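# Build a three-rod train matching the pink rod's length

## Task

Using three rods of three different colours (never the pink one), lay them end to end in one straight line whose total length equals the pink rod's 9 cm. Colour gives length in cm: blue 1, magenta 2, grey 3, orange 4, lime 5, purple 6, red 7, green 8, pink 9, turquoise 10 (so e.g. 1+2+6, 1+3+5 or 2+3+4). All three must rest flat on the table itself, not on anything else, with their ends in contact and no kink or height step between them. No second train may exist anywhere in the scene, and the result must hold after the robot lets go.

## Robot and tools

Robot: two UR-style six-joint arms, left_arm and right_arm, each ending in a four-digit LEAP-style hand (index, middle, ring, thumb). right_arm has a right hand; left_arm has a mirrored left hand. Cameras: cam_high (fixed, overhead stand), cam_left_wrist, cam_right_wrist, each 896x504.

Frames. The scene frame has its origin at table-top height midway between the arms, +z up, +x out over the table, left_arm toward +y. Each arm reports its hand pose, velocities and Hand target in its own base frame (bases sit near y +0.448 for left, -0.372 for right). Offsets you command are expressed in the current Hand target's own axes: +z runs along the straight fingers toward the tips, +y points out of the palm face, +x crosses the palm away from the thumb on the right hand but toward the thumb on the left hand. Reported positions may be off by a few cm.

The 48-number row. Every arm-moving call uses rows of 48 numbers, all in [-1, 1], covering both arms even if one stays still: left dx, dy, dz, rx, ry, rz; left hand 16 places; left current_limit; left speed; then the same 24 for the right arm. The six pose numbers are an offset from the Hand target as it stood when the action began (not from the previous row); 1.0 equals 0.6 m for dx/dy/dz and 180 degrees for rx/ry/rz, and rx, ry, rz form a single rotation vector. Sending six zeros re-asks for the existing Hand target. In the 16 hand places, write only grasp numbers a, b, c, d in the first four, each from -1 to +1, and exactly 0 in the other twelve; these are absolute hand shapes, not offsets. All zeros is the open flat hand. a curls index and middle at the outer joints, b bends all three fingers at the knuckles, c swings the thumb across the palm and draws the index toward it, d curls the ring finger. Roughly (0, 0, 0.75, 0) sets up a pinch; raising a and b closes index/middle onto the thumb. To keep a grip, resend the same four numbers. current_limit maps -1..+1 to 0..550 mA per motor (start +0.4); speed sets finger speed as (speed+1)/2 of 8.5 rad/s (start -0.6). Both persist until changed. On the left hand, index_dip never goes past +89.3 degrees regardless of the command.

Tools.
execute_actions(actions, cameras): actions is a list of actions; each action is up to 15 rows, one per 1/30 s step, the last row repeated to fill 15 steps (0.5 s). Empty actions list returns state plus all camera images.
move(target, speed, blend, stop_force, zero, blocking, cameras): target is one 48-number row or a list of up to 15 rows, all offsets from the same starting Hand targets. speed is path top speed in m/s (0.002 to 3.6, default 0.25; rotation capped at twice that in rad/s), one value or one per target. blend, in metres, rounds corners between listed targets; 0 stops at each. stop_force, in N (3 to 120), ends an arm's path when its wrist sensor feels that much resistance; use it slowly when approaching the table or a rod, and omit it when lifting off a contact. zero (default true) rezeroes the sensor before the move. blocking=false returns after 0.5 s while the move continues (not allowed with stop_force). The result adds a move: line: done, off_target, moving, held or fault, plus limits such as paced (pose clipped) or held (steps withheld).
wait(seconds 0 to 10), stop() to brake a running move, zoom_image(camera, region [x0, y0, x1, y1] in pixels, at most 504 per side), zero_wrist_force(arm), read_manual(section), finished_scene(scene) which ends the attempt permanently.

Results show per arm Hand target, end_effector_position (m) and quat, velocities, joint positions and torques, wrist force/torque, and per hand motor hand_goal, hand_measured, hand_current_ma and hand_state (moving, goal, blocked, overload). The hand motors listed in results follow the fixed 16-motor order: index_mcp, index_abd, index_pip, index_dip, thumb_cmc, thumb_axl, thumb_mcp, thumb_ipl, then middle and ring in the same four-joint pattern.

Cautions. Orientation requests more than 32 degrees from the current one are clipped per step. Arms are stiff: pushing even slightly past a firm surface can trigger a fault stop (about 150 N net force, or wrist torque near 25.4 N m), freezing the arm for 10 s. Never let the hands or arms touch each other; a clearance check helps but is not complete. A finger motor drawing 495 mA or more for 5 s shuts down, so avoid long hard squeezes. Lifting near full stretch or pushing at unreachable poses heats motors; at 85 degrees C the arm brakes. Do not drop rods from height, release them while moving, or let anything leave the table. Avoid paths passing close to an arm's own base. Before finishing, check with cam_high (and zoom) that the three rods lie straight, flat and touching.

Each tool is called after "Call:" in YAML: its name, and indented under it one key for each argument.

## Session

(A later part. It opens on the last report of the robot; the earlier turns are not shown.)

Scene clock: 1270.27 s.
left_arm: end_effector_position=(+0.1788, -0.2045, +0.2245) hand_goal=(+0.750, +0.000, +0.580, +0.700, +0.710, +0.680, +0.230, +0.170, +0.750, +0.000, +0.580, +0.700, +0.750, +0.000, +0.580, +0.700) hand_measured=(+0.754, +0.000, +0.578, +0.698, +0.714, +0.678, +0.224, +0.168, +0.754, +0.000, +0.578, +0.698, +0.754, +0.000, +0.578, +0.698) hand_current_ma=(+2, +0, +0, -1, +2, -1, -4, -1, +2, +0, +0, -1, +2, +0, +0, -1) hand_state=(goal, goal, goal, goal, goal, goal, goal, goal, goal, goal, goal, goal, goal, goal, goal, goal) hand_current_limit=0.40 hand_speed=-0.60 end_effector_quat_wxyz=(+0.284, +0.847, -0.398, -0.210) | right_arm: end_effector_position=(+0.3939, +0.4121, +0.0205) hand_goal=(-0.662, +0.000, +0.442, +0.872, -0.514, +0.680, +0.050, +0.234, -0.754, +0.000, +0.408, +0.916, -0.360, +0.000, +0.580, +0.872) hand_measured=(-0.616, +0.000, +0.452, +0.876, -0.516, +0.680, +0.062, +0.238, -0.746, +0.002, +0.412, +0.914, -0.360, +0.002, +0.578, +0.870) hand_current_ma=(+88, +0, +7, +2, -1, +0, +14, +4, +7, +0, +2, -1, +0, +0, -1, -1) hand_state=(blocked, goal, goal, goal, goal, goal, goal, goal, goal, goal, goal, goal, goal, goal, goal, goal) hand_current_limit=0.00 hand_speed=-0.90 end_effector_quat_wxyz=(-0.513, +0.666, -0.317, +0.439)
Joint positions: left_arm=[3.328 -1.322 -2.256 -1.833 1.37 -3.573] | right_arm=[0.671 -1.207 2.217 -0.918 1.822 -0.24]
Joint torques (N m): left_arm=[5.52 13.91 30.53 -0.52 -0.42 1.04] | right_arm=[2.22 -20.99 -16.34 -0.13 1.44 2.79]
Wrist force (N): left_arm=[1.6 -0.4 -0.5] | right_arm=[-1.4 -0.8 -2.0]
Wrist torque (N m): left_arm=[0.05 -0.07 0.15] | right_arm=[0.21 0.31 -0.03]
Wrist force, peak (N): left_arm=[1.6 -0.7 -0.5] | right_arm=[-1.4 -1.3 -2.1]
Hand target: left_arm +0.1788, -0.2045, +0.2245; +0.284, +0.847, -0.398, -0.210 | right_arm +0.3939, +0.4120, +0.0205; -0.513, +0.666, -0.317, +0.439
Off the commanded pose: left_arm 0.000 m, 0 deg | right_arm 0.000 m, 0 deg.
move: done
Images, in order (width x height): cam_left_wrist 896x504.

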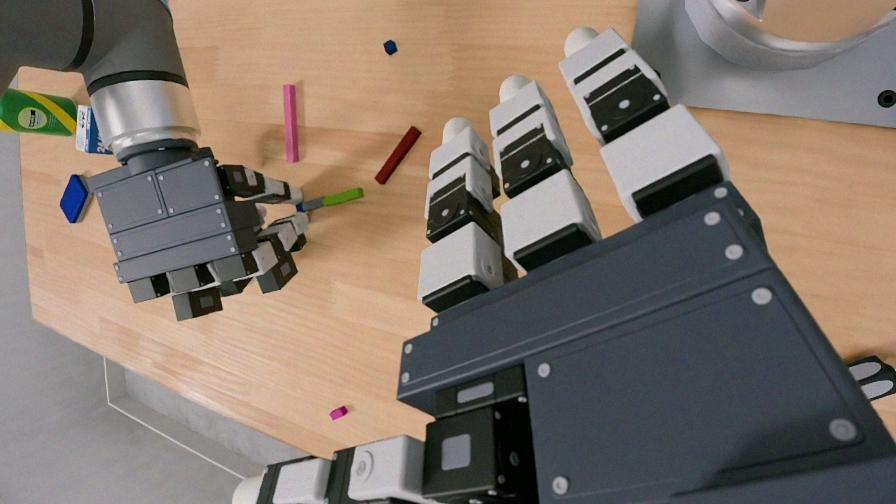

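Call:
move:
  target:
    - [0,0,0,0,0,0, 0,0,0,0,0,0,0,0,0,0,0,0,0,0,0,0,0.4,-0.6, 0,0.0001,-0.0012,0,0,0, 0,0.845,0.72,0,0,0,0,0,0,0,0,0,0,0,0,0,0.0,-0.95]
    - [0,0,0,0,0,0, 0,0,0,0,0,0,0,0,0,0,0,0,0,0,0,0,0.4,-0.6, 0,0.0002,-0.0023,0,0,0, 0,0.83,0.72,0,0,0,0,0,0,0,0,0,0,0,0,0,0.0,-0.95]
    - [0,0,0,0,0,0, 0,0,0,0,0,0,0,0,0,0,0,0,0,0,0,0,0.4,-0.6, 0,0.0003,-0.0035,0,0,0, 0,0.815,0.72,0,0,0,0,0,0,0,0,0,0,0,0,0,0.0,-0.95]
    - [0,0,0,0,0,0, 0,0,0,0,0,0,0,0,0,0,0,0,0,0,0,0,0.4,-0.6, 0,0.0004,-0.0046,0,0,0, 0,0.80,0.72,0,0,0,0,0,0,0,0,0,0,0,0,0,0.0,-0.95]
    - [0,0,0,0,0,0, 0,0,0,0,0,0,0,0,0,0,0,0,0,0,0,0,0.4,-0.6, 0,0.0005,-0.0060,0,0,0, 0,0.77,0.72,0,0,0,0,0,0,0,0,0,0,0,0,0,0.0,-0.95]
  speed: 0.02
  cameras: ["cam_left_wrist"]

Call:
zoom_image:
  camera: "cam_left_wrist"
  region: [285, 180, 335, 220]

Scene clock: 1291.40 s.
left_arm: end_effector_position=(+0.1788, -0.2045, +0.2245) hand_goal=(+0.750, +0.000, +0.580, +0.700, +0.710, +0.680, +0.230, +0.170, +0.750, +0.000, +0.580, +0.700, +0.750, +0.000, +0.580, +0.700) hand_measured=(+0.754, +0.000, +0.578, +0.698, +0.714, +0.678, +0.224, +0.168, +0.754, +0.000, +0.578, +0.698, +0.754, +0.000, +0.578, +0.698) hand_current_ma=(+2, +0, +0, -1, +2, -1, -4, -1, +2, +0, +0, -1, +2, +0, +0, -1) hand_state=(goal, goal, goal, goal, goal, goal, goal, goal, goal, goal, goal, goal, goal, goal, goal, goal) hand_current_limit=0.40 hand_speed=-0.60 end_effector_quat_wxyz=(+0.284, +0.847, -0.398, -0.210) | right_arm: end_effector_position=(+0.3906, +0.4105, +0.0206) hand_goal=(-0.542, +0.000, +0.416, +0.854, -0.514, +0.680, +0.050, +0.216, -0.598, +0.000, +0.426, +0.916, -0.224, +0.000, +0.580, +0.854) hand_measured=(-0.544, +0.000, +0.420, +0.856, -0.516, +0.680, +0.054, +0.218, -0.600, +0.002, +0.424, +0.914, -0.234, +0.002, +0.578, +0.856) hand_current_ma=(-1, +0, +2, +1, +0, +0, +3, +1, +0, +0, -1, -1, -9, +0, -1, +1) hand_state=(goal, goal, goal, goal, goal, goal, goal, goal, goal, goal, goal, goal, goal, goal, goal, goal) hand_current_limit=0.00 hand_speed=-0.95 end_effector_quat_wxyz=(-0.513, +0.666, -0.317, +0.439)
Joint positions: left_arm=[3.328 -1.322 -2.256 -1.833 1.37 -3.573] | right_arm=[0.673 -1.213 2.225 -0.921 1.824 -0.24]
Joint torques (N m): left_arm=[4.95 13.09 31.53 -0.78 -0.34 0.95] | right_arm=[8.73 -39.04 -12.32 -2.17 2.21 2.89]
Wrist force (N): left_arm=[1.5 -0.4 -0.4] | right_arm=[-1.7 0.2 -1.8]
Wrist torque (N m): left_arm=[0.07 -0.05 0.14] | right_arm=[0.23 0.32 -0.02]
Wrist force, peak (N): left_arm=[1.8 -0.4 -0.3] | right_arm=[-1.8 -0.1 -2.2]
Hand target: left_arm +0.1788, -0.2045, +0.2245; +0.284, +0.847, -0.398, -0.210 | right_arm +0.3907, +0.4105, +0.0206; -0.513, +0.666, -0.317, +0.439
Off the commanded pose: left_arm 0.000 m, 0 deg | right_arm 0.000 m, 0 deg.
move: done
Images, in order (width x height): cam_left_wrist 896x504.

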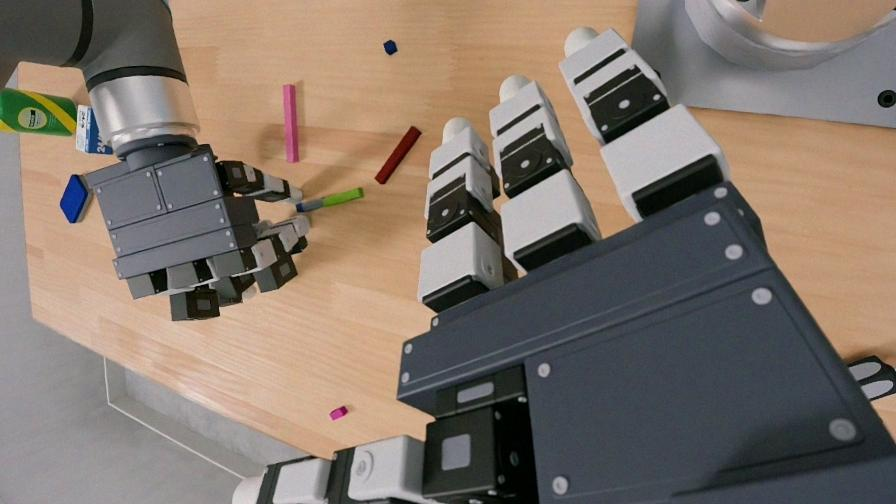

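Scaled by 10.080.

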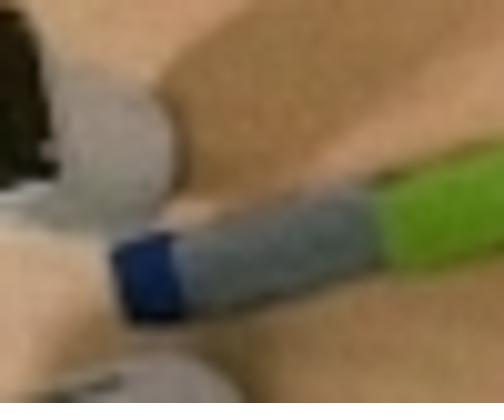

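Call:
move:
  target:
    - [0,0,0,0,0,0, 0,0,0,0,0,0,0,0,0,0,0,0,0,0,0,0,0.4,-0.6, 0,0.0002,-0.0028,0,0,0, 0,0.77,0.72,0,0,0,0,0,0,0,0,0,0,0,0,0,0.0,-0.95]
    - [0,0,0,0,0,0, 0,0,0,0,0,0,0,0,0,0,0,0,0,0,0,0,0.4,-0.6, 0.0172,-0.0640,-0.0086,0,0,0, 0,0.77,0.72,0,0,0,0,0,0,0,0,0,0,0,0,0,0.0,-0.95]
    - [0,0,0,0,0,0, 0,0,0,0,0,0,0,0,0,0,0,0,0,0,0,0,0.4,-0.6, 0.1138,-0.0381,-0.0086,0,0,0, 0,0.77,0.72,0,0,0,0,0,0,0,0,0,0,0,0,0,0.0,-0.95]
  speed: [0.02,0.05,0.1]
  cameras: ["cam_left_wrist","cam_high"]

Call:
zoom_image:
  camera: "cam_left_wrist"
  region: [290, 180, 330, 215]

Call:
zoom_image:
  camera: "cam_left_wrist"
  region: [290, 175, 370, 220]

Call:
zoom_image:
  camera: "cam_high"
  region: [420, 340, 500, 410]

Scene clock: 1328.17 s.
left_arm: end_effector_position=(+0.1788, -0.2045, +0.2245) hand_goal=(+0.750, +0.000, +0.580, +0.700, +0.710, +0.680, +0.230, +0.170, +0.750, +0.000, +0.580, +0.700, +0.750, +0.000, +0.580, +0.700) hand_measured=(+0.754, +0.000, +0.578, +0.698, +0.714, +0.678, +0.224, +0.168, +0.754, +0.000, +0.578, +0.698, +0.754, +0.000, +0.578, +0.698) hand_current_ma=(+2, +0, +0, -1, +2, -1, -4, -1, +2, +0, +0, -1, +2, +0, +0, -1) hand_state=(goal, goal, goal, goal, goal, goal, goal, goal, goal, goal, goal, goal, goal, goal, goal, goal) hand_current_limit=0.40 hand_speed=-0.60 end_effector_quat_wxyz=(+0.284, +0.847, -0.398, -0.210) | right_arm: end_effector_position=(+0.4136, +0.3550, +0.0608) hand_goal=(-0.542, +0.000, +0.416, +0.854, -0.514, +0.680, +0.050, +0.216, -0.598, +0.000, +0.426, +0.916, -0.224, +0.000, +0.580, +0.854) hand_measured=(-0.544, +0.000, +0.420, +0.856, -0.514, +0.680, +0.054, +0.218, -0.598, +0.002, +0.424, +0.914, -0.234, +0.002, +0.578, +0.856) hand_current_ma=(-1, +0, +1, +1, +0, +0, +2, +1, +0, +0, -1, -1, -8, +0, -1, +1) hand_state=(goal, goal, goal, goal, goal, goal, goal, goal, goal, goal, goal, goal, goal, goal, goal, goal) hand_current_limit=0.00 hand_speed=-0.95 end_effector_quat_wxyz=(-0.513, +0.666, -0.317, +0.439)
Joint positions: left_arm=[3.328 -1.322 -2.256 -1.833 1.37 -3.573] | right_arm=[0.494 -1.375 2.293 -0.829 1.646 -0.256]
Joint torques (N m): left_arm=[4.33 13.99 30.32 -0.75 -0.27 1] | right_arm=[2.63 -13 -21.91 0.05 1.6 2.86]
Wrist force (N): left_arm=[1.6 -0.4 -0.4] | right_arm=[-2.5 0.1 -1.7]
Wrist torque (N m): left_arm=[0.06 -0.07 0.15] | right_arm=[0.22 0.40 0.12]
Wrist force, peak (N): left_arm=[1.6 -0.8 -0.4] | right_arm=[-2.6 0.1 -2.0]
Hand target: left_arm +0.1788, -0.2045, +0.2245; +0.284, +0.847, -0.398, -0.210 | right_arm +0.4136, +0.3550, +0.0607; -0.513, +0.666, -0.317, +0.439
Off the commanded pose: left_arm 0.000 m, 0 deg | right_arm 0.000 m, 0 deg.
move: done
Images, in order (width x height): cam_high 896x504, cam_left_wrist 896x504.

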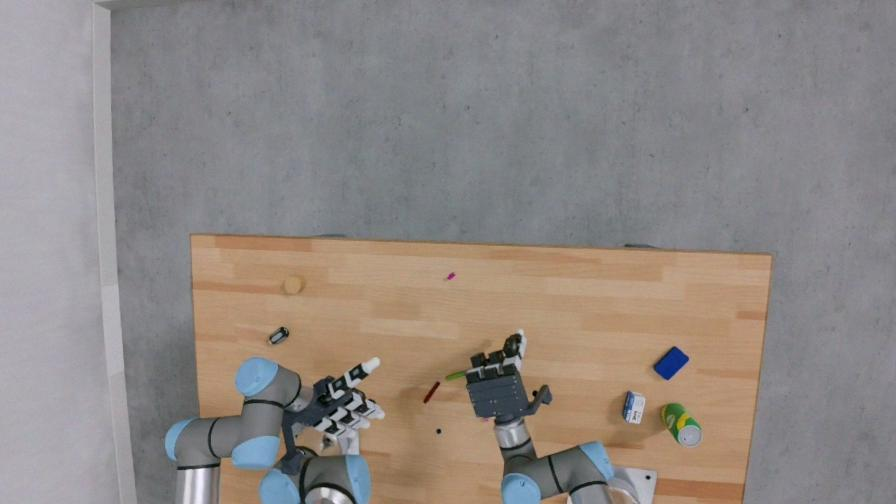

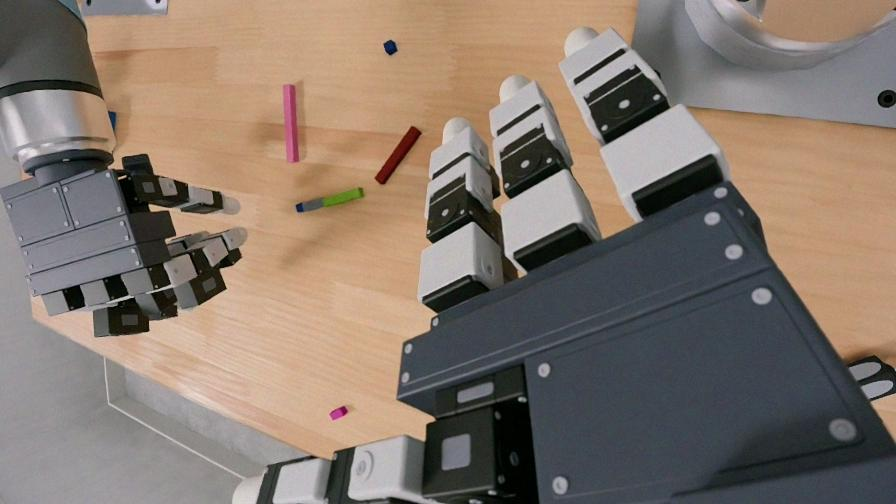

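Scaled by 12.600.

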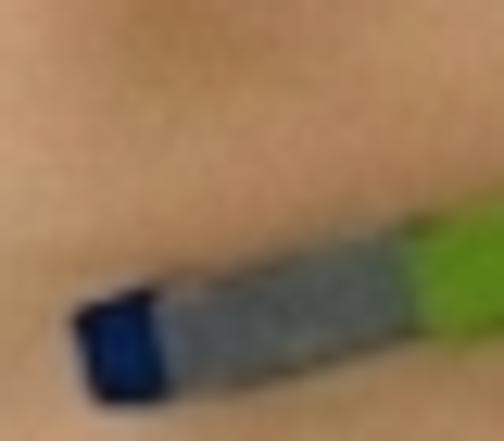

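Scaled by 6.300.

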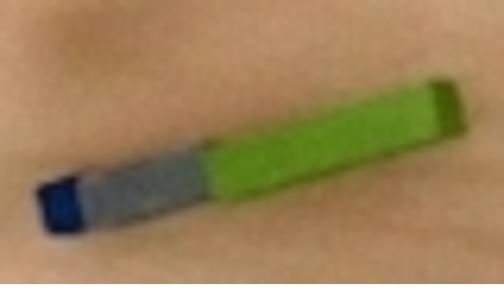

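Scaled by 6.300.

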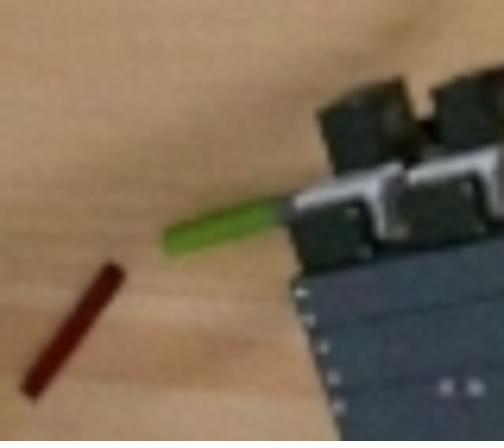

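Call:
move:
  target: [0,0,0,0,0,0, 0,0,0,0,0,0,0,0,0,0,0,0,0,0,0,0,0.4,-0.6, -0.0152,0.0477,-0.2683,-0.4293,-0.1150,0, 0,0.77,0.72,0,0,0,0,0,0,0,0,0,0,0,0,0,0.0,-0.95]
  speed: 0.3
  cameras: ["cam_left_wrist","cam_right_wrist"]

Scene clock: 1368.23 s.
left_arm: end_effector_position=(+0.1788, -0.2045, +0.2245) hand_goal=(+0.750, +0.000, +0.580, +0.700, +0.710, +0.680, +0.230, +0.170, +0.750, +0.000, +0.580, +0.700, +0.750, +0.000, +0.580, +0.700) hand_measured=(+0.754, +0.000, +0.578, +0.698, +0.714, +0.678, +0.224, +0.168, +0.754, +0.000, +0.578, +0.698, +0.754, +0.000, +0.578, +0.698) hand_current_ma=(+2, +0, +0, -1, +2, -1, -4, -1, +2, +0, +0, -1, +2, +0, +0, -1) hand_state=(goal, goal, goal, goal, goal, goal, goal, goal, goal, goal, goal, goal, goal, goal, goal, goal) hand_current_limit=0.40 hand_speed=-0.60 end_effector_quat_wxyz=(+0.284, +0.847, -0.398, -0.210) | right_arm: end_effector_position=(+0.2641, +0.2901, +0.0450) hand_goal=(-0.542, +0.000, +0.416, +0.854, -0.514, +0.680, +0.050, +0.216, -0.598, +0.000, +0.426, +0.916, -0.224, +0.000, +0.580, +0.854) hand_measured=(-0.534, +0.000, +0.420, +0.856, -0.514, +0.680, +0.048, +0.218, -0.590, +0.002, +0.426, +0.914, -0.218, +0.002, +0.580, +0.856) hand_current_ma=(+7, +0, +1, +1, +0, +0, -1, +0, +6, +0, +0, -1, +4, +0, +0, +1) hand_state=(goal, goal, goal, goal, goal, goal, goal, goal, goal, goal, goal, goal, goal, goal, goal, goal) hand_current_limit=0.00 hand_speed=-0.95 end_effector_quat_wxyz=(-0.032, +0.902, -0.430, +0.028)
Joint positions: left_arm=[3.328 -1.322 -2.256 -1.833 1.37 -3.573] | right_arm=[0.476 -1.023 1.668 0.841 1.577 -0.205]
Joint torques (N m): left_arm=[4.43 13.34 30.26 -0.63 -0.39 1.09] | right_arm=[-0.41 -49.75 -6.96 3.5 2.4 -2.96]
Wrist force (N): left_arm=[1.6 -0.6 -0.2] | right_arm=[-0.5 -0.3 0.3]
Wrist torque (N m): left_arm=[0.04 -0.06 0.15] | right_arm=[0.12 0.09 0.13]
Wrist force, peak (N): left_arm=[1.6 -1.1 -0.3] | right_arm=[-2.5 -0.2 -1.7]
Hand target: left_arm +0.1788, -0.2045, +0.2245; +0.284, +0.847, -0.398, -0.210 | right_arm +0.2641, +0.2900, +0.0450; -0.032, +0.902, -0.430, +0.028
Off the commanded pose: left_arm 0.000 m, 0 deg | right_arm 0.000 m, 0 deg.
move: done
Images, in order (width x height): cam_left_wrist 896x504, cam_right_wrist 896x504.

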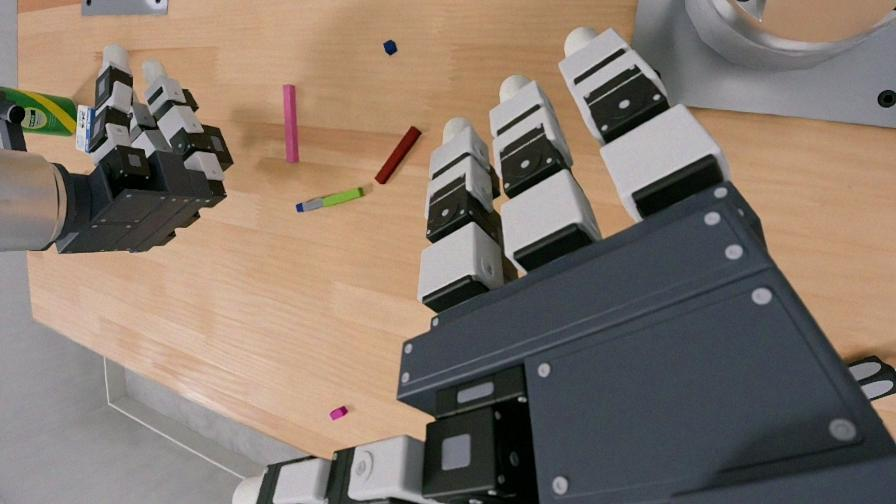

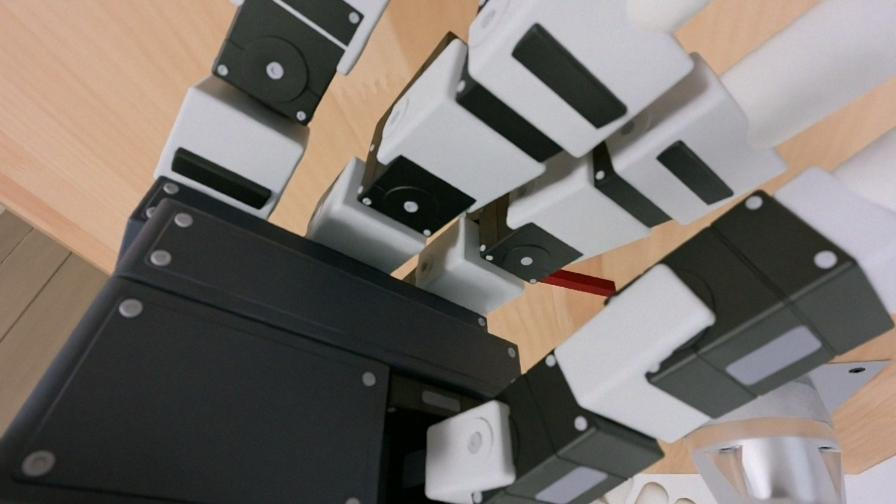

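Call:
wait:
  seconds: 0.1
  cameras: ["cam_left_wrist", "cam_high"]

Call:
zoom_image:
  camera: "cam_left_wrist"
  region: [285, 175, 375, 225]

Call:
zoom_image:
  camera: "cam_left_wrist"
  region: [290, 180, 330, 215]

Scene clock: 1381.23 s.
left_arm: end_effector_position=(+0.1788, -0.2045, +0.2245) hand_goal=(+0.750, +0.000, +0.580, +0.700, +0.710, +0.680, +0.230, +0.170, +0.750, +0.000, +0.580, +0.700, +0.750, +0.000, +0.580, +0.700) hand_measured=(+0.754, +0.000, +0.578, +0.698, +0.714, +0.678, +0.224, +0.168, +0.754, +0.000, +0.578, +0.698, +0.754, +0.000, +0.578, +0.698) hand_current_ma=(+2, +0, +0, -1, +2, -1, -4, -1, +2, +0, +0, -1, +2, +0, +0, -1) hand_state=(goal, goal, goal, goal, goal, goal, goal, goal, goal, goal, goal, goal, goal, goal, goal, goal) hand_current_limit=0.40 hand_speed=-0.60 end_effector_quat_wxyz=(+0.284, +0.847, -0.398, -0.210) | right_arm: end_effector_position=(+0.2641, +0.2900, +0.0450) hand_goal=(-0.542, +0.000, +0.416, +0.854, -0.514, +0.680, +0.050, +0.216, -0.598, +0.000, +0.426, +0.916, -0.224, +0.000, +0.580, +0.854) hand_measured=(-0.534, +0.000, +0.420, +0.856, -0.514, +0.680, +0.048, +0.218, -0.590, +0.002, +0.426, +0.914, -0.218, +0.002, +0.580, +0.856) hand_current_ma=(+7, +0, +1, +1, +0, +0, -1, +0, +6, +0, +0, -1, +4, +0, +0, +1) hand_state=(goal, goal, goal, goal, goal, goal, goal, goal, goal, goal, goal, goal, goal, goal, goal, goal) hand_current_limit=0.00 hand_speed=-0.95 end_effector_quat_wxyz=(-0.032, +0.902, -0.430, +0.028)
Joint positions: left_arm=[3.328 -1.322 -2.256 -1.833 1.37 -3.573] | right_arm=[0.476 -1.024 1.668 0.841 1.577 -0.205]
Joint torques (N m): left_arm=[4.04 13.18 30.84 -0.86 -0.45 0.87] | right_arm=[10.65 -54.25 -6.49 4.02 2.76 -2.7]
Wrist force (N): left_arm=[1.5 -0.7 -0.2] | right_arm=[-0.6 -0.5 0.3]
Wrist torque (N m): left_arm=[0.02 -0.05 0.14] | right_arm=[0.11 0.12 0.11]
Wrist force, peak (N): left_arm=[1.7 -0.8 -0.4] | right_arm=[-0.6 -0.8 -0.1]
Hand target: left_arm +0.1788, -0.2045, +0.2245; +0.284, +0.847, -0.398, -0.210 | right_arm +0.2641, +0.2900, +0.0450; -0.032, +0.902, -0.430, +0.028
Off the commanded pose: left_arm 0.000 m, 0 deg | right_arm 0.000 m, 0 deg.
wait: 0.10 s; at rest from the start
Images, in order (width x height): cam_high 896x504, cam_left_wrist 896x504.

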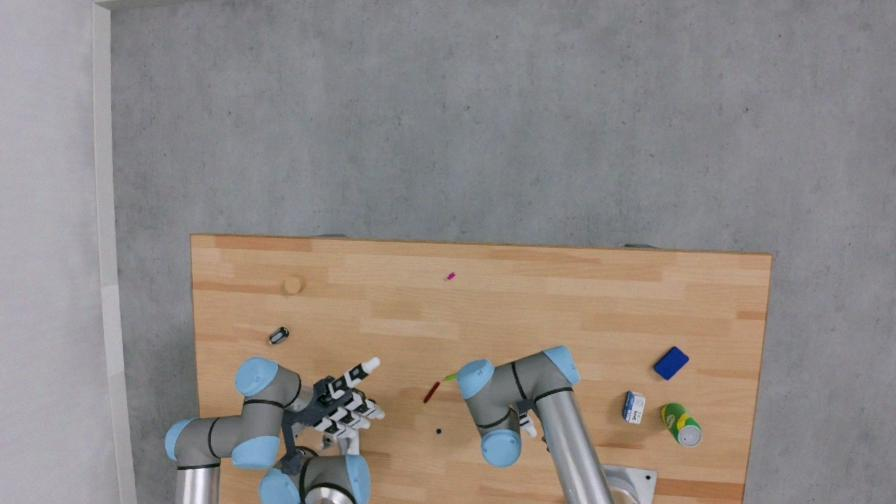

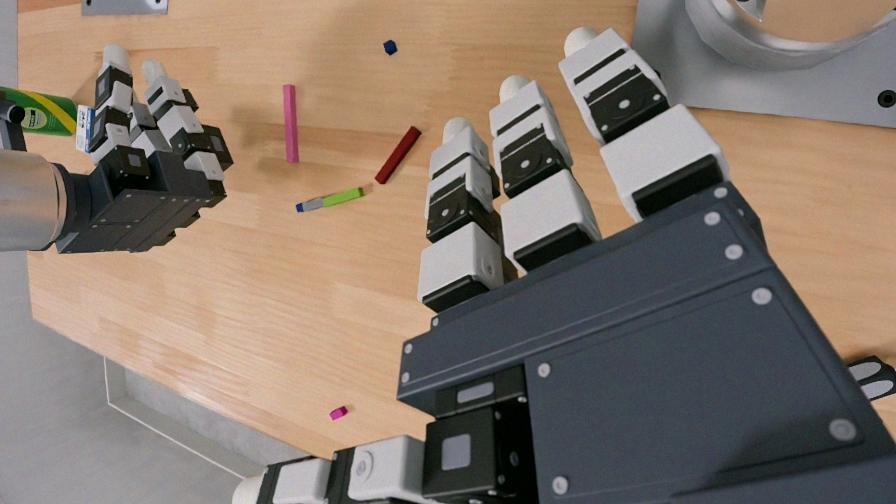

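Scaled by 5.600.

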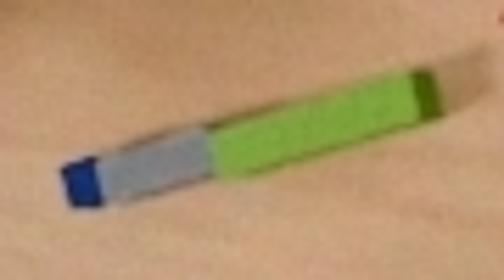

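Scaled by 12.600.

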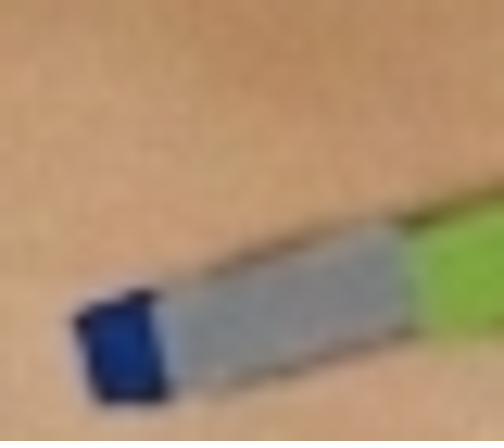

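Call:
move:
  target:
    - [0,0,0,0,0,0, 0,0,0,0,0,0,0,0,0,0,0,0,0,0,0,0, 0.4,-0.6, 0.0898,0.1167,-0.2082,0,0,0, 0,0.77,0.72,0,0,0,0,0,0,0,0,0,0,0,0,0, 0.0,-0.95]
  speed: 0.25
  cameras: ["cam_high"]

Call:
move:
  target:
    - [0.3132,-0.0292,0.2647,0.0695,-0.1087,-0.1057, 0.75,0.25,0,0.75,0,0,0,0,0,0,0,0,0,0,0,0, 0.4,-0.6, 0,0,0,0,0,0, 0,0.77,0.72,0,0,0,0,0,0,0,0,0,0,0,0,0, 0.0,-0.95]
  speed: 0.2
  cameras: ["cam_high", "cam_left_wrist"]

Scene clock: 1470.83 s.
left_arm: end_effector_position=(+0.1788, -0.2045, +0.2245) hand_goal=(+0.750, +0.000, +0.580, +0.700, +0.710, +0.680, +0.230, +0.170, +0.750, +0.000, +0.580, +0.700, +0.750, +0.000, +0.580, +0.700) hand_measured=(+0.754, +0.000, +0.578, +0.698, +0.714, +0.678, +0.224, +0.168, +0.754, +0.000, +0.578, +0.698, +0.754, +0.000, +0.578, +0.698) hand_current_ma=(+2, +0, +0, -1, +2, -1, -4, -1, +2, +0, +0, -1, +2, +0, +0, -1) hand_state=(goal, goal, goal, goal, goal, goal, goal, goal, goal, goal, goal, goal, goal, goal, goal, goal) hand_current_limit=0.40 hand_speed=-0.60 end_effector_quat_wxyz=(+0.284, +0.847, -0.398, -0.210) | right_arm: end_effector_position=(+0.2339, +0.2000, +0.1649) hand_goal=(-0.542, +0.000, +0.416, +0.854, -0.514, +0.680, +0.050, +0.216, -0.598, +0.000, +0.426, +0.916, -0.224, +0.000, +0.580, +0.854) hand_measured=(-0.532, +0.000, +0.420, +0.856, -0.514, +0.680, +0.048, +0.216, -0.588, +0.002, +0.426, +0.914, -0.216, +0.002, +0.580, +0.856) hand_current_ma=(+9, +0, +1, +1, +0, +0, -2, +0, +8, +0, +0, -1, +6, +0, +0, +1) hand_state=(goal, goal, goal, goal, goal, goal, goal, goal, goal, goal, goal, goal, goal, goal, goal, goal) hand_current_limit=0.00 hand_speed=-0.95 end_effector_quat_wxyz=(-0.032, +0.902, -0.430, +0.028)
Joint positions: left_arm=[3.328 -1.322 -2.256 -1.833 1.37 -3.573] | right_arm=[0.291 -1.349 1.79 1.044 1.561 -0.389]
Joint torques (N m): left_arm=[4.64 13.18 31 -0.7 -0.23 1.12] | right_arm=[5.16 -31.95 -23.78 2.98 1.04 2.34]
Wrist force (N): left_arm=[1.4 -0.4 -0.3] | right_arm=[-0.8 -0.4 -0.1]
Wrist torque (N m): left_arm=[0.06 -0.04 0.14] | right_arm=[0.14 0.07 -0.08]
Wrist force, peak (N): left_arm=[1.8 -0.5 -0.2] | right_arm=[-1.4 -1.6 1.8]
Hand target: left_arm +0.1788, -0.2045, +0.2245; +0.284, +0.847, -0.398, -0.210 | right_arm +0.2339, +0.1999, +0.1650; -0.032, +0.902, -0.430, +0.028
Off the commanded pose: left_arm 0.000 m, 0 deg | right_arm 0.000 m, 0 deg.
move: done
Images, in order (width x height): cam_high 896x504.

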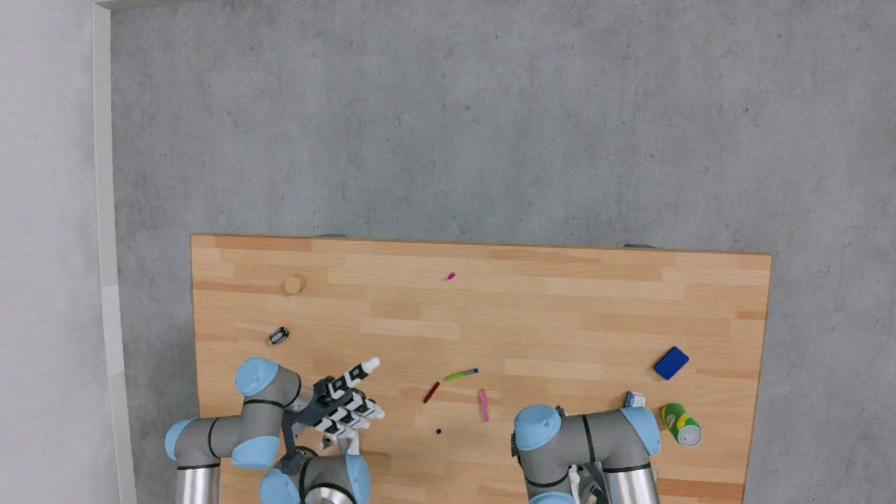

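Scene clock: 1472.63 s.
left_arm: end_effector_position=(+0.2078, -0.3942, +0.0697) hand_goal=(+0.562, +0.000, -0.094, +0.038, +0.786, +0.680, +0.230, +0.108, +0.276, +0.000, -0.670, -0.388, +0.112, +0.000, -0.620, -0.150) hand_measured=(+0.576, +0.000, -0.088, +0.042, +0.788, +0.678, +0.224, +0.110, +0.290, +0.000, -0.664, -0.386, +0.128, +0.000, -0.616, -0.148) hand_current_ma=(+13, +0, +4, +1, +1, -1, -4, +0, +13, +0, +2, +1, +14, +0, +1, +1) hand_state=(goal, goal, goal, goal, goal, goal, goal, goal, goal, goal, goal, goal, goal, goal, goal, goal) hand_current_limit=0.40 hand_speed=-0.60 end_effector_quat_wxyz=(+0.081, +0.878, -0.316, -0.349) | right_arm: end_effector_position=(+0.2339, +0.1999, +0.1650) hand_goal=(-0.542, +0.000, +0.416, +0.854, -0.514, +0.680, +0.050, +0.216, -0.598, +0.000, +0.426, +0.916, -0.224, +0.000, +0.580, +0.854) hand_measured=(-0.532, +0.000, +0.420, +0.856, -0.514, +0.680, +0.048, +0.216, -0.588, +0.002, +0.426, +0.914, -0.216, +0.002, +0.580, +0.856) hand_current_ma=(+9, +0, +1, +1, +0, +0, -2, +0, +8, +0, +0, -1, +6, +0, +0, +1) hand_state=(goal, goal, goal, goal, goal, goal, goal, goal, goal, goal, goal, goal, goal, goal, goal, goal) hand_current_limit=0.00 hand_speed=-0.95 end_effector_quat_wxyz=(-0.032, +0.902, -0.430, +0.028)
Joint positions: left_arm=[2.701 -1.908 -2.016 -1.495 1.357 -4.382] | right_arm=[0.291 -1.349 1.79 1.045 1.561 -0.389]
Joint torques (N m): left_arm=[-4.36 20.08 18.66 2.07 -1.11 -0.59] | right_arm=[11.43 -42.54 -23.61 4.2 2.43 -2.59]
Wrist force (N): left_arm=[2.7 -0.5 -0.9] | right_arm=[-1.0 -0.1 0.0]
Wrist torque (N m): left_arm=[0.05 -0.20 0.17] | right_arm=[0.16 0.10 -0.10]
Wrist force, peak (N): left_arm=[4.0 0.5 -0.6] | right_arm=[-1.2 -0.1 0.0]
Hand target: left_arm +0.2078, -0.3942, +0.0696; +0.081, +0.878, -0.316, -0.349 | right_arm +0.2339, +0.1999, +0.1650; -0.032, +0.902, -0.430, +0.028
Off the commanded pose: left_arm 0.000 m, 0 deg | right_arm 0.000 m, 0 deg.
move: done
Images, in order (width x height): cam_high 896x504, cam_left_wrist 896x504.

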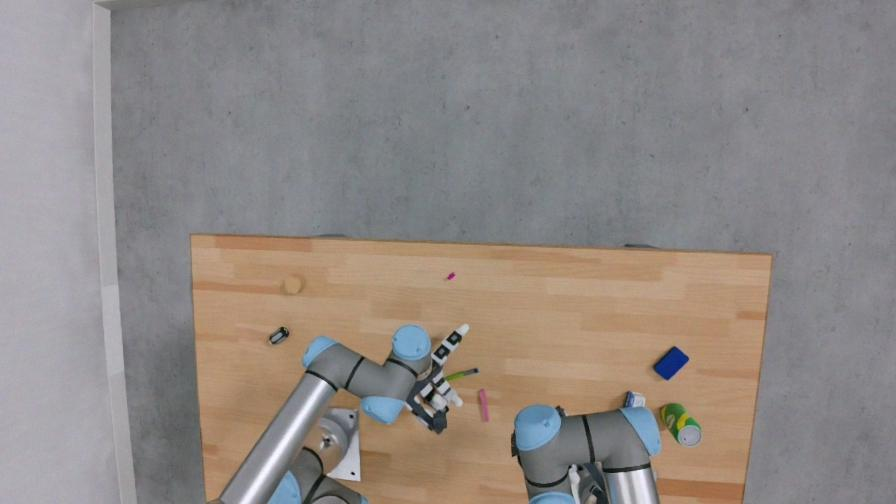

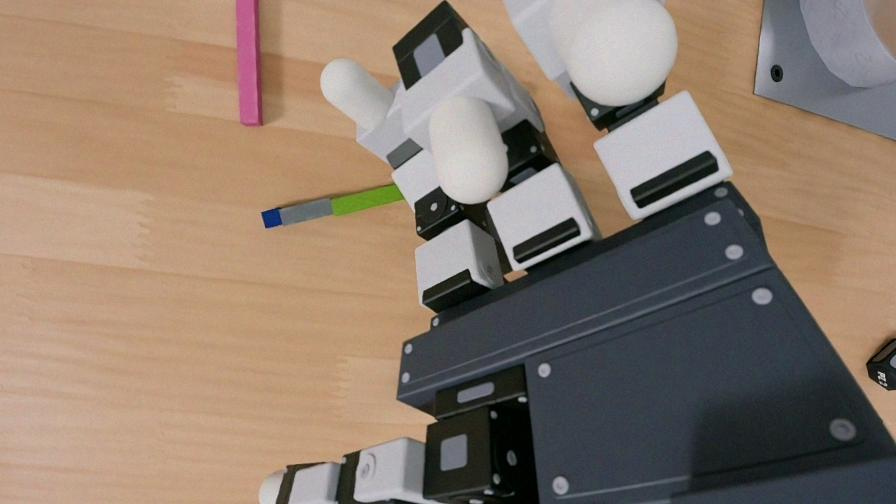

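Call:
zoom_image:
  camera: "cam_left_wrist"
  region: [255, 180, 345, 235]

Call:
zoom_image:
  camera: "cam_left_wrist"
  region: [255, 190, 305, 235]

Call:
zoom_image:
  camera: "cam_left_wrist"
  region: [310, 180, 360, 225]

Scaled by 5.600.

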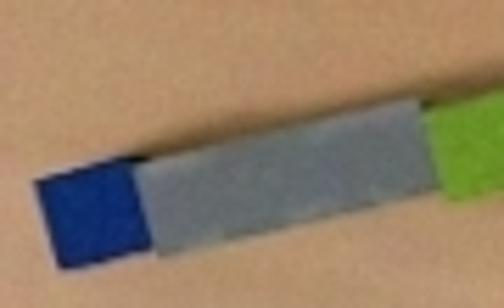

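Scaled by 10.080.

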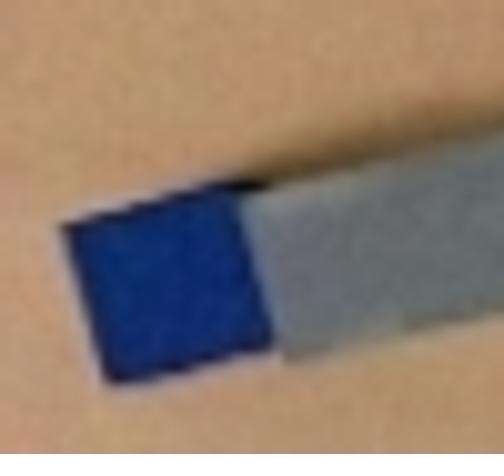

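Scaled by 10.080.

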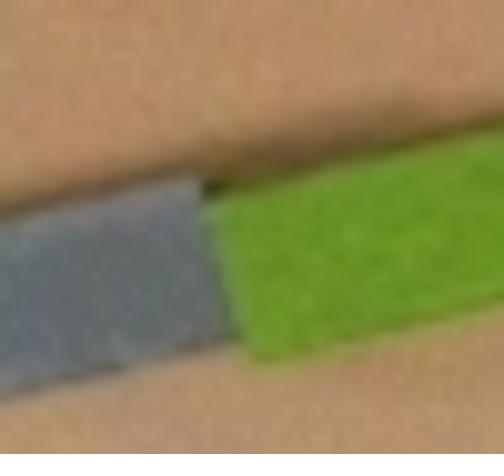

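Call:
zoom_image:
  camera: "cam_left_wrist"
  region: [260, 195, 290, 235]

Call:
zoom_image:
  camera: "cam_left_wrist"
  region: [315, 185, 355, 225]

Scaled by 12.600.

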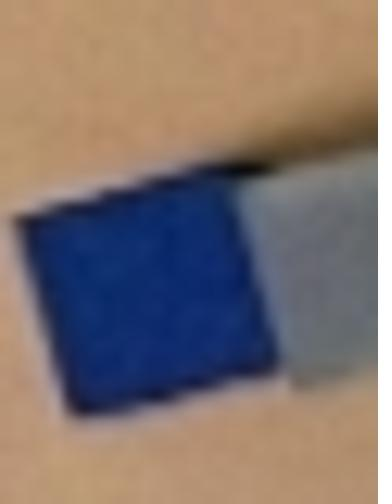

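Scaled by 12.600.

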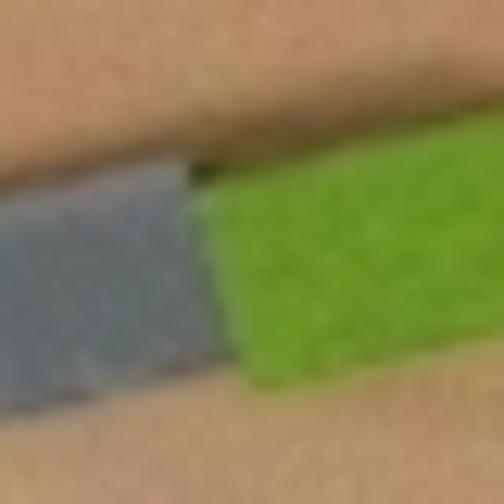

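Call:
move:
  target:
    - [-0.3655,-0.1312,-0.1352,-0.0695,0.1087,0.1057, 0.75,0.25,0,0.75,0,0,0,0,0,0,0,0,0,0,0,0, 0.4,-0.6, 0,0,0,0,0,0, 0,0.77,0.72,0,0,0,0,0,0,0,0,0,0,0,0,0, 0.0,-0.95]
  speed: 0.3
  cameras: []

Call:
move:
  target:
    - [0,0,0,0,0,0, 0.75,0.25,0,0.75,0,0,0,0,0,0,0,0,0,0,0,0, 0.4,-0.6, -0.0730,-0.4008,0.1718,0.4293,0.1150,0, 0,0.77,0.72,0,0,0,0,0,0,0,0,0,0,0,0,0, 0.0,-0.95]
  speed: 0.4
  cameras: ["cam_left_wrist", "cam_right_wrist"]

Scene clock: 1587.90 s.
left_arm: end_effector_position=(+0.1793, -0.2044, +0.2246) hand_goal=(+0.562, +0.000, -0.094, +0.038, +0.786, +0.680, +0.230, +0.108, +0.276, +0.000, -0.670, -0.388, +0.112, +0.000, -0.620, -0.150) hand_measured=(+0.576, +0.000, -0.088, +0.042, +0.790, +0.678, +0.224, +0.110, +0.290, +0.000, -0.666, -0.386, +0.128, +0.000, -0.616, -0.148) hand_current_ma=(+13, +0, +4, +1, +1, -1, -4, +0, +12, +0, +2, +1, +14, +0, +1, +1) hand_state=(goal, goal, goal, goal, goal, goal, goal, goal, goal, goal, goal, goal, goal, goal, goal, goal) hand_current_limit=0.40 hand_speed=-0.60 end_effector_quat_wxyz=(+0.284, +0.847, -0.398, -0.210) | right_arm: end_effector_position=(+0.2339, +0.1999, +0.1650) hand_goal=(-0.542, +0.000, +0.416, +0.854, -0.514, +0.680, +0.050, +0.216, -0.598, +0.000, +0.426, +0.916, -0.224, +0.000, +0.580, +0.854) hand_measured=(-0.532, +0.000, +0.420, +0.856, -0.514, +0.680, +0.048, +0.216, -0.588, +0.002, +0.426, +0.914, -0.216, +0.002, +0.580, +0.856) hand_current_ma=(+9, +0, +1, +1, +0, +0, -2, +0, +8, +0, +0, -1, +6, +0, +0, +1) hand_state=(goal, goal, goal, goal, goal, goal, goal, goal, goal, goal, goal, goal, goal, goal, goal, goal) hand_current_limit=0.00 hand_speed=-0.95 end_effector_quat_wxyz=(-0.032, +0.902, -0.430, +0.028)
Joint positions: left_arm=[3.328 -1.323 -2.255 -1.833 1.37 -3.573] | right_arm=[0.291 -1.349 1.79 1.045 1.561 -0.389]
Joint torques (N m): left_arm=[9.2 12.96 14.35 -0.74 -1.73 1.59] | right_arm=[10.85 -41.77 -23.69 3.97 2.57 -2.57]
Wrist force (N): left_arm=[1.3 -0.7 -0.5] | right_arm=[-0.8 -0.2 -0.1]
Wrist torque (N m): left_arm=[0.09 -0.03 0.17] | right_arm=[0.17 0.08 -0.09]
Wrist force, peak (N): left_arm=[4.3 0.6 -0.4] | right_arm=[-1.2 0.0 0.1]
Hand target: left_arm +0.1792, -0.2044, +0.2246; +0.284, +0.847, -0.398, -0.210 | right_arm +0.2339, +0.1999, +0.1650; -0.032, +0.902, -0.430, +0.028
Off the commanded pose: left_arm 0.000 m, 0 deg | right_arm 0.000 m, 0 deg.
move: done
No camera images: "cameras" was empty.

Scene clock: 1590.23 s.
left_arm: end_effector_position=(+0.1792, -0.2044, +0.2246) hand_goal=(+0.562, +0.000, -0.094, +0.038, +0.786, +0.680, +0.230, +0.108, +0.276, +0.000, -0.670, -0.388, +0.112, +0.000, -0.620, -0.150) hand_measured=(+0.576, +0.000, -0.088, +0.042, +0.790, +0.678, +0.224, +0.110, +0.290, +0.000, -0.666, -0.386, +0.128, +0.000, -0.616, -0.148) hand_current_ma=(+13, +0, +4, +1, +1, -1, -4, +0, +12, +0, +2, +1, +14, +0, +1, +1) hand_state=(goal, goal, goal, goal, goal, goal, goal, goal, goal, goal, goal, goal, goal, goal, goal, goal) hand_current_limit=0.40 hand_speed=-0.60 end_effector_quat_wxyz=(+0.284, +0.847, -0.398, -0.210) | right_arm: end_effector_position=(+0.4005, +0.3884, +0.0811) hand_goal=(-0.542, +0.000, +0.416, +0.854, -0.514, +0.680, +0.050, +0.216, -0.598, +0.000, +0.426, +0.916, -0.224, +0.000, +0.580, +0.854) hand_measured=(-0.538, +0.000, +0.420, +0.856, -0.514, +0.680, +0.048, +0.216, -0.592, +0.002, +0.426, +0.914, -0.226, +0.002, +0.580, +0.856) hand_current_ma=(+3, +0, +1, +1, +0, +0, -1, +0, +4, +0, +0, -1, +0, +0, +0, +1) hand_state=(goal, goal, goal, goal, goal, goal, goal, goal, goal, goal, goal, goal, goal, goal, goal, goal) hand_current_limit=0.00 hand_speed=-0.95 end_effector_quat_wxyz=(-0.513, +0.666, -0.317, +0.439) end_effector_velocity=(+0.001, +0.001, +0.001) end_effector_angular_velocity=(+0.004, -0.004, +0.001)
Joint positions: left_arm=[3.328 -1.323 -2.255 -1.833 1.37 -3.573] | right_arm=[0.603 -1.382 2.22 -0.748 1.755 -0.246]
Joint velocities: left_arm=[within noise] | right_arm=[0.001 0.001 0 -0.006 0 0.001]
Joint torques (N m): left_arm=[9.38 14.21 13.19 -0.85 -1.6 1.67] | right_arm=[-11.84 -34.24 -22.33 -3.3 -2.29 2.96]
Wrist force (N): left_arm=[1.4 -0.6 -0.4] | right_arm=[-1.9 0.0 -2.1]
Wrist torque (N m): left_arm=[0.08 -0.04 0.15] | right_arm=[0.27 0.33 0.10]
Wrist force, peak (N): left_arm=[1.6 -0.8 -0.3] | right_arm=[-2.1 0.0 -2.3]
Hand target: left_arm +0.1792, -0.2044, +0.2246; +0.284, +0.847, -0.398, -0.210 | right_arm +0.4006, +0.3884, +0.0811; -0.513, +0.666, -0.317, +0.439
Off the commanded pose: left_arm 0.000 m, 0 deg | right_arm 0.000 m, 0 deg.
move: done
Images, in order (width x height): cam_left_wrist 896x504, cam_right_wrist 896x504.

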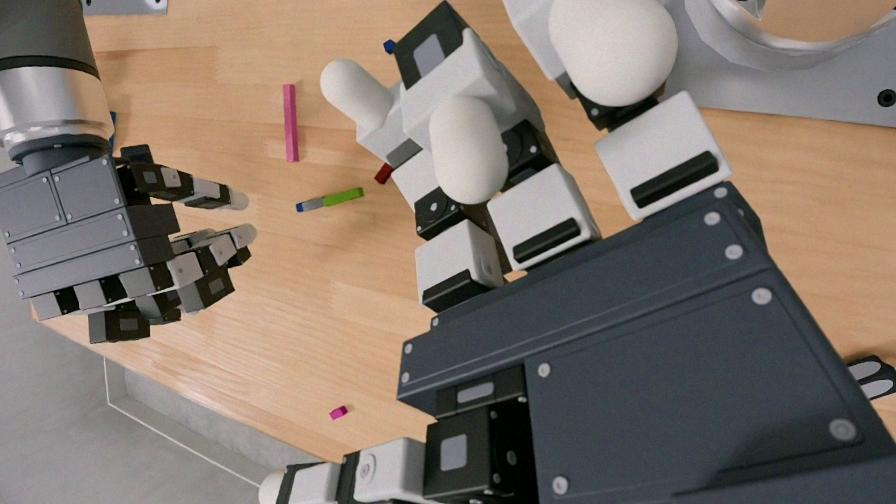

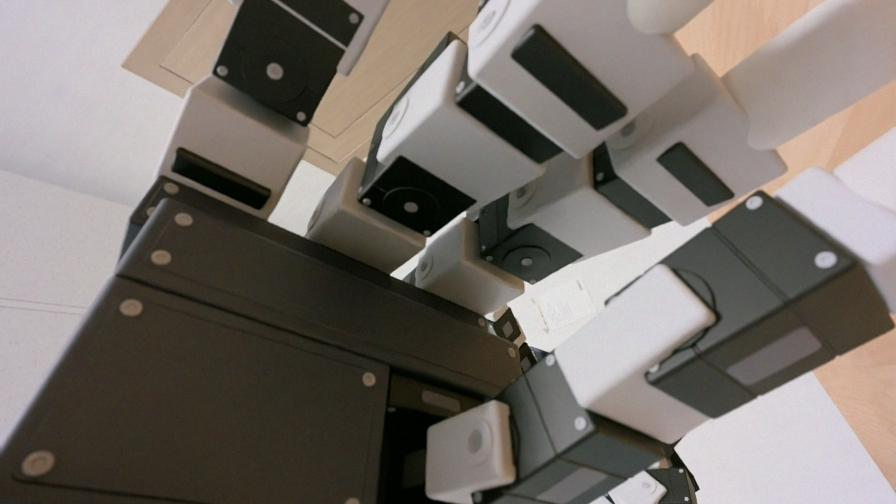

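Call:
move:
  target:
    - [0,0,0,0,0,0, 0.75,0.25,0,0.75,0,0,0,0,0,0,0,0,0,0,0,0, 0.4,-0.6, -0.0259,0.0965,0.0087,0,0,0, 0,0.77,0.72,0,0,0,0,0,0,0,0,0,0,0,0,0, 0.0,-0.95]
    - [0,0,0,0,0,0, 0.75,0.25,0,0.75,0,0,0,0,0,0,0,0,0,0,0,0, 0.4,-0.6, -0.1836,0.0543,0.0087,0,0,0, 0,0.77,0.72,0,0,0,0,0,0,0,0,0,0,0,0,0, 0.0,-0.95]
    - [0,0,0,0,0,0, 0.75,0.25,0,0.75,0,0,0,0,0,0,0,0,0,0,0,0, 0.4,-0.6, -0.1837,0.0546,0.0051,0,0,0, 0,0.77,0.72,0,0,0,0,0,0,0,0,0,0,0,0,0, 0.0,-0.95]
    - [0,0,0,0,0,0, 0.75,0.25,0,0.75,0,0,0,0,0,0,0,0,0,0,0,0, 0.4,-0.6, -0.1536,-0.0577,-0.0051,0,0,0, 0,0.77,0.72,0,0,0,0,0,0,0,0,0,0,0,0,0, 0.0,-0.95]
  speed: [0.12, 0.04, 0.03, 0.15]
  cameras: ["cam_left_wrist"]

Scene clock: 1603.97 s.
left_arm: end_effector_position=(+0.1792, -0.2044, +0.2246) hand_goal=(+0.562, +0.000, -0.094, +0.038, +0.786, +0.680, +0.230, +0.108, +0.276, +0.000, -0.670, -0.388, +0.112, +0.000, -0.620, -0.150) hand_measured=(+0.576, +0.000, -0.088, +0.042, +0.790, +0.678, +0.224, +0.110, +0.290, +0.000, -0.666, -0.386, +0.128, +0.000, -0.616, -0.148) hand_current_ma=(+13, +0, +4, +1, +1, -1, -4, +0, +12, +0, +2, +1, +14, +0, +1, +1) hand_state=(goal, goal, goal, goal, goal, goal, goal, goal, goal, goal, goal, goal, goal, goal, goal, goal) hand_current_limit=0.40 hand_speed=-0.60 end_effector_quat_wxyz=(+0.284, +0.847, -0.398, -0.210) | right_arm: end_effector_position=(+0.3588, +0.4771, +0.0909) hand_goal=(-0.542, +0.000, +0.416, +0.854, -0.514, +0.680, +0.050, +0.216, -0.598, +0.000, +0.426, +0.916, -0.224, +0.000, +0.580, +0.854) hand_measured=(-0.540, +0.000, +0.418, +0.856, -0.514, +0.680, +0.048, +0.216, -0.592, +0.002, +0.426, +0.914, -0.226, +0.002, +0.580, +0.856) hand_current_ma=(+1, +0, +1, +1, +0, +0, -1, +0, +3, +0, +0, -1, -1, +0, +0, +1) hand_state=(goal, goal, goal, goal, goal, goal, goal, goal, goal, goal, goal, goal, goal, goal, goal, goal) hand_current_limit=0.00 hand_speed=-0.95 end_effector_quat_wxyz=(-0.513, +0.666, -0.317, +0.439)
Joint positions: left_arm=[3.328 -1.323 -2.255 -1.833 1.37 -3.573] | right_arm=[0.862 -1.278 2.042 -0.666 2.012 -0.221]
Joint torques (N m): left_arm=[9.54 15.88 14.24 -0.52 -1.53 1.27] | right_arm=[1.2 -28.02 -9.51 -0.35 -1.8 3.02]
Wrist force (N): left_arm=[1.4 -0.7 -0.5] | right_arm=[-1.8 -0.1 -2.2]
Wrist torque (N m): left_arm=[0.07 -0.05 0.16] | right_arm=[0.27 0.34 -0.02]
Wrist force, peak (N): left_arm=[1.7 -0.7 -0.5] | right_arm=[-1.4 -5.5 -1.6]
Hand target: left_arm +0.1792, -0.2044, +0.2246; +0.284, +0.847, -0.398, -0.210 | right_arm +0.3588, +0.4771, +0.0908; -0.513, +0.666, -0.317, +0.439
Off the commanded pose: left_arm 0.000 m, 0 deg | right_arm 0.000 m, 0 deg.
move: done
Images, in order (width x height): cam_left_wrist 896x504.

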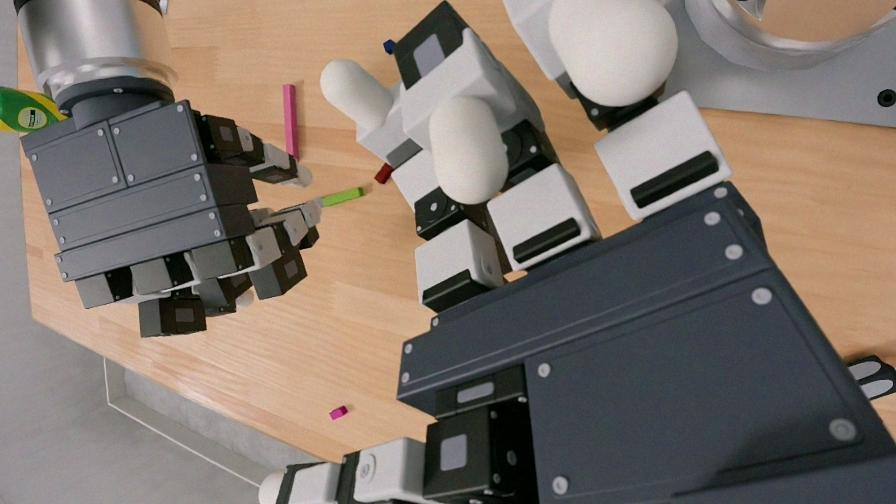

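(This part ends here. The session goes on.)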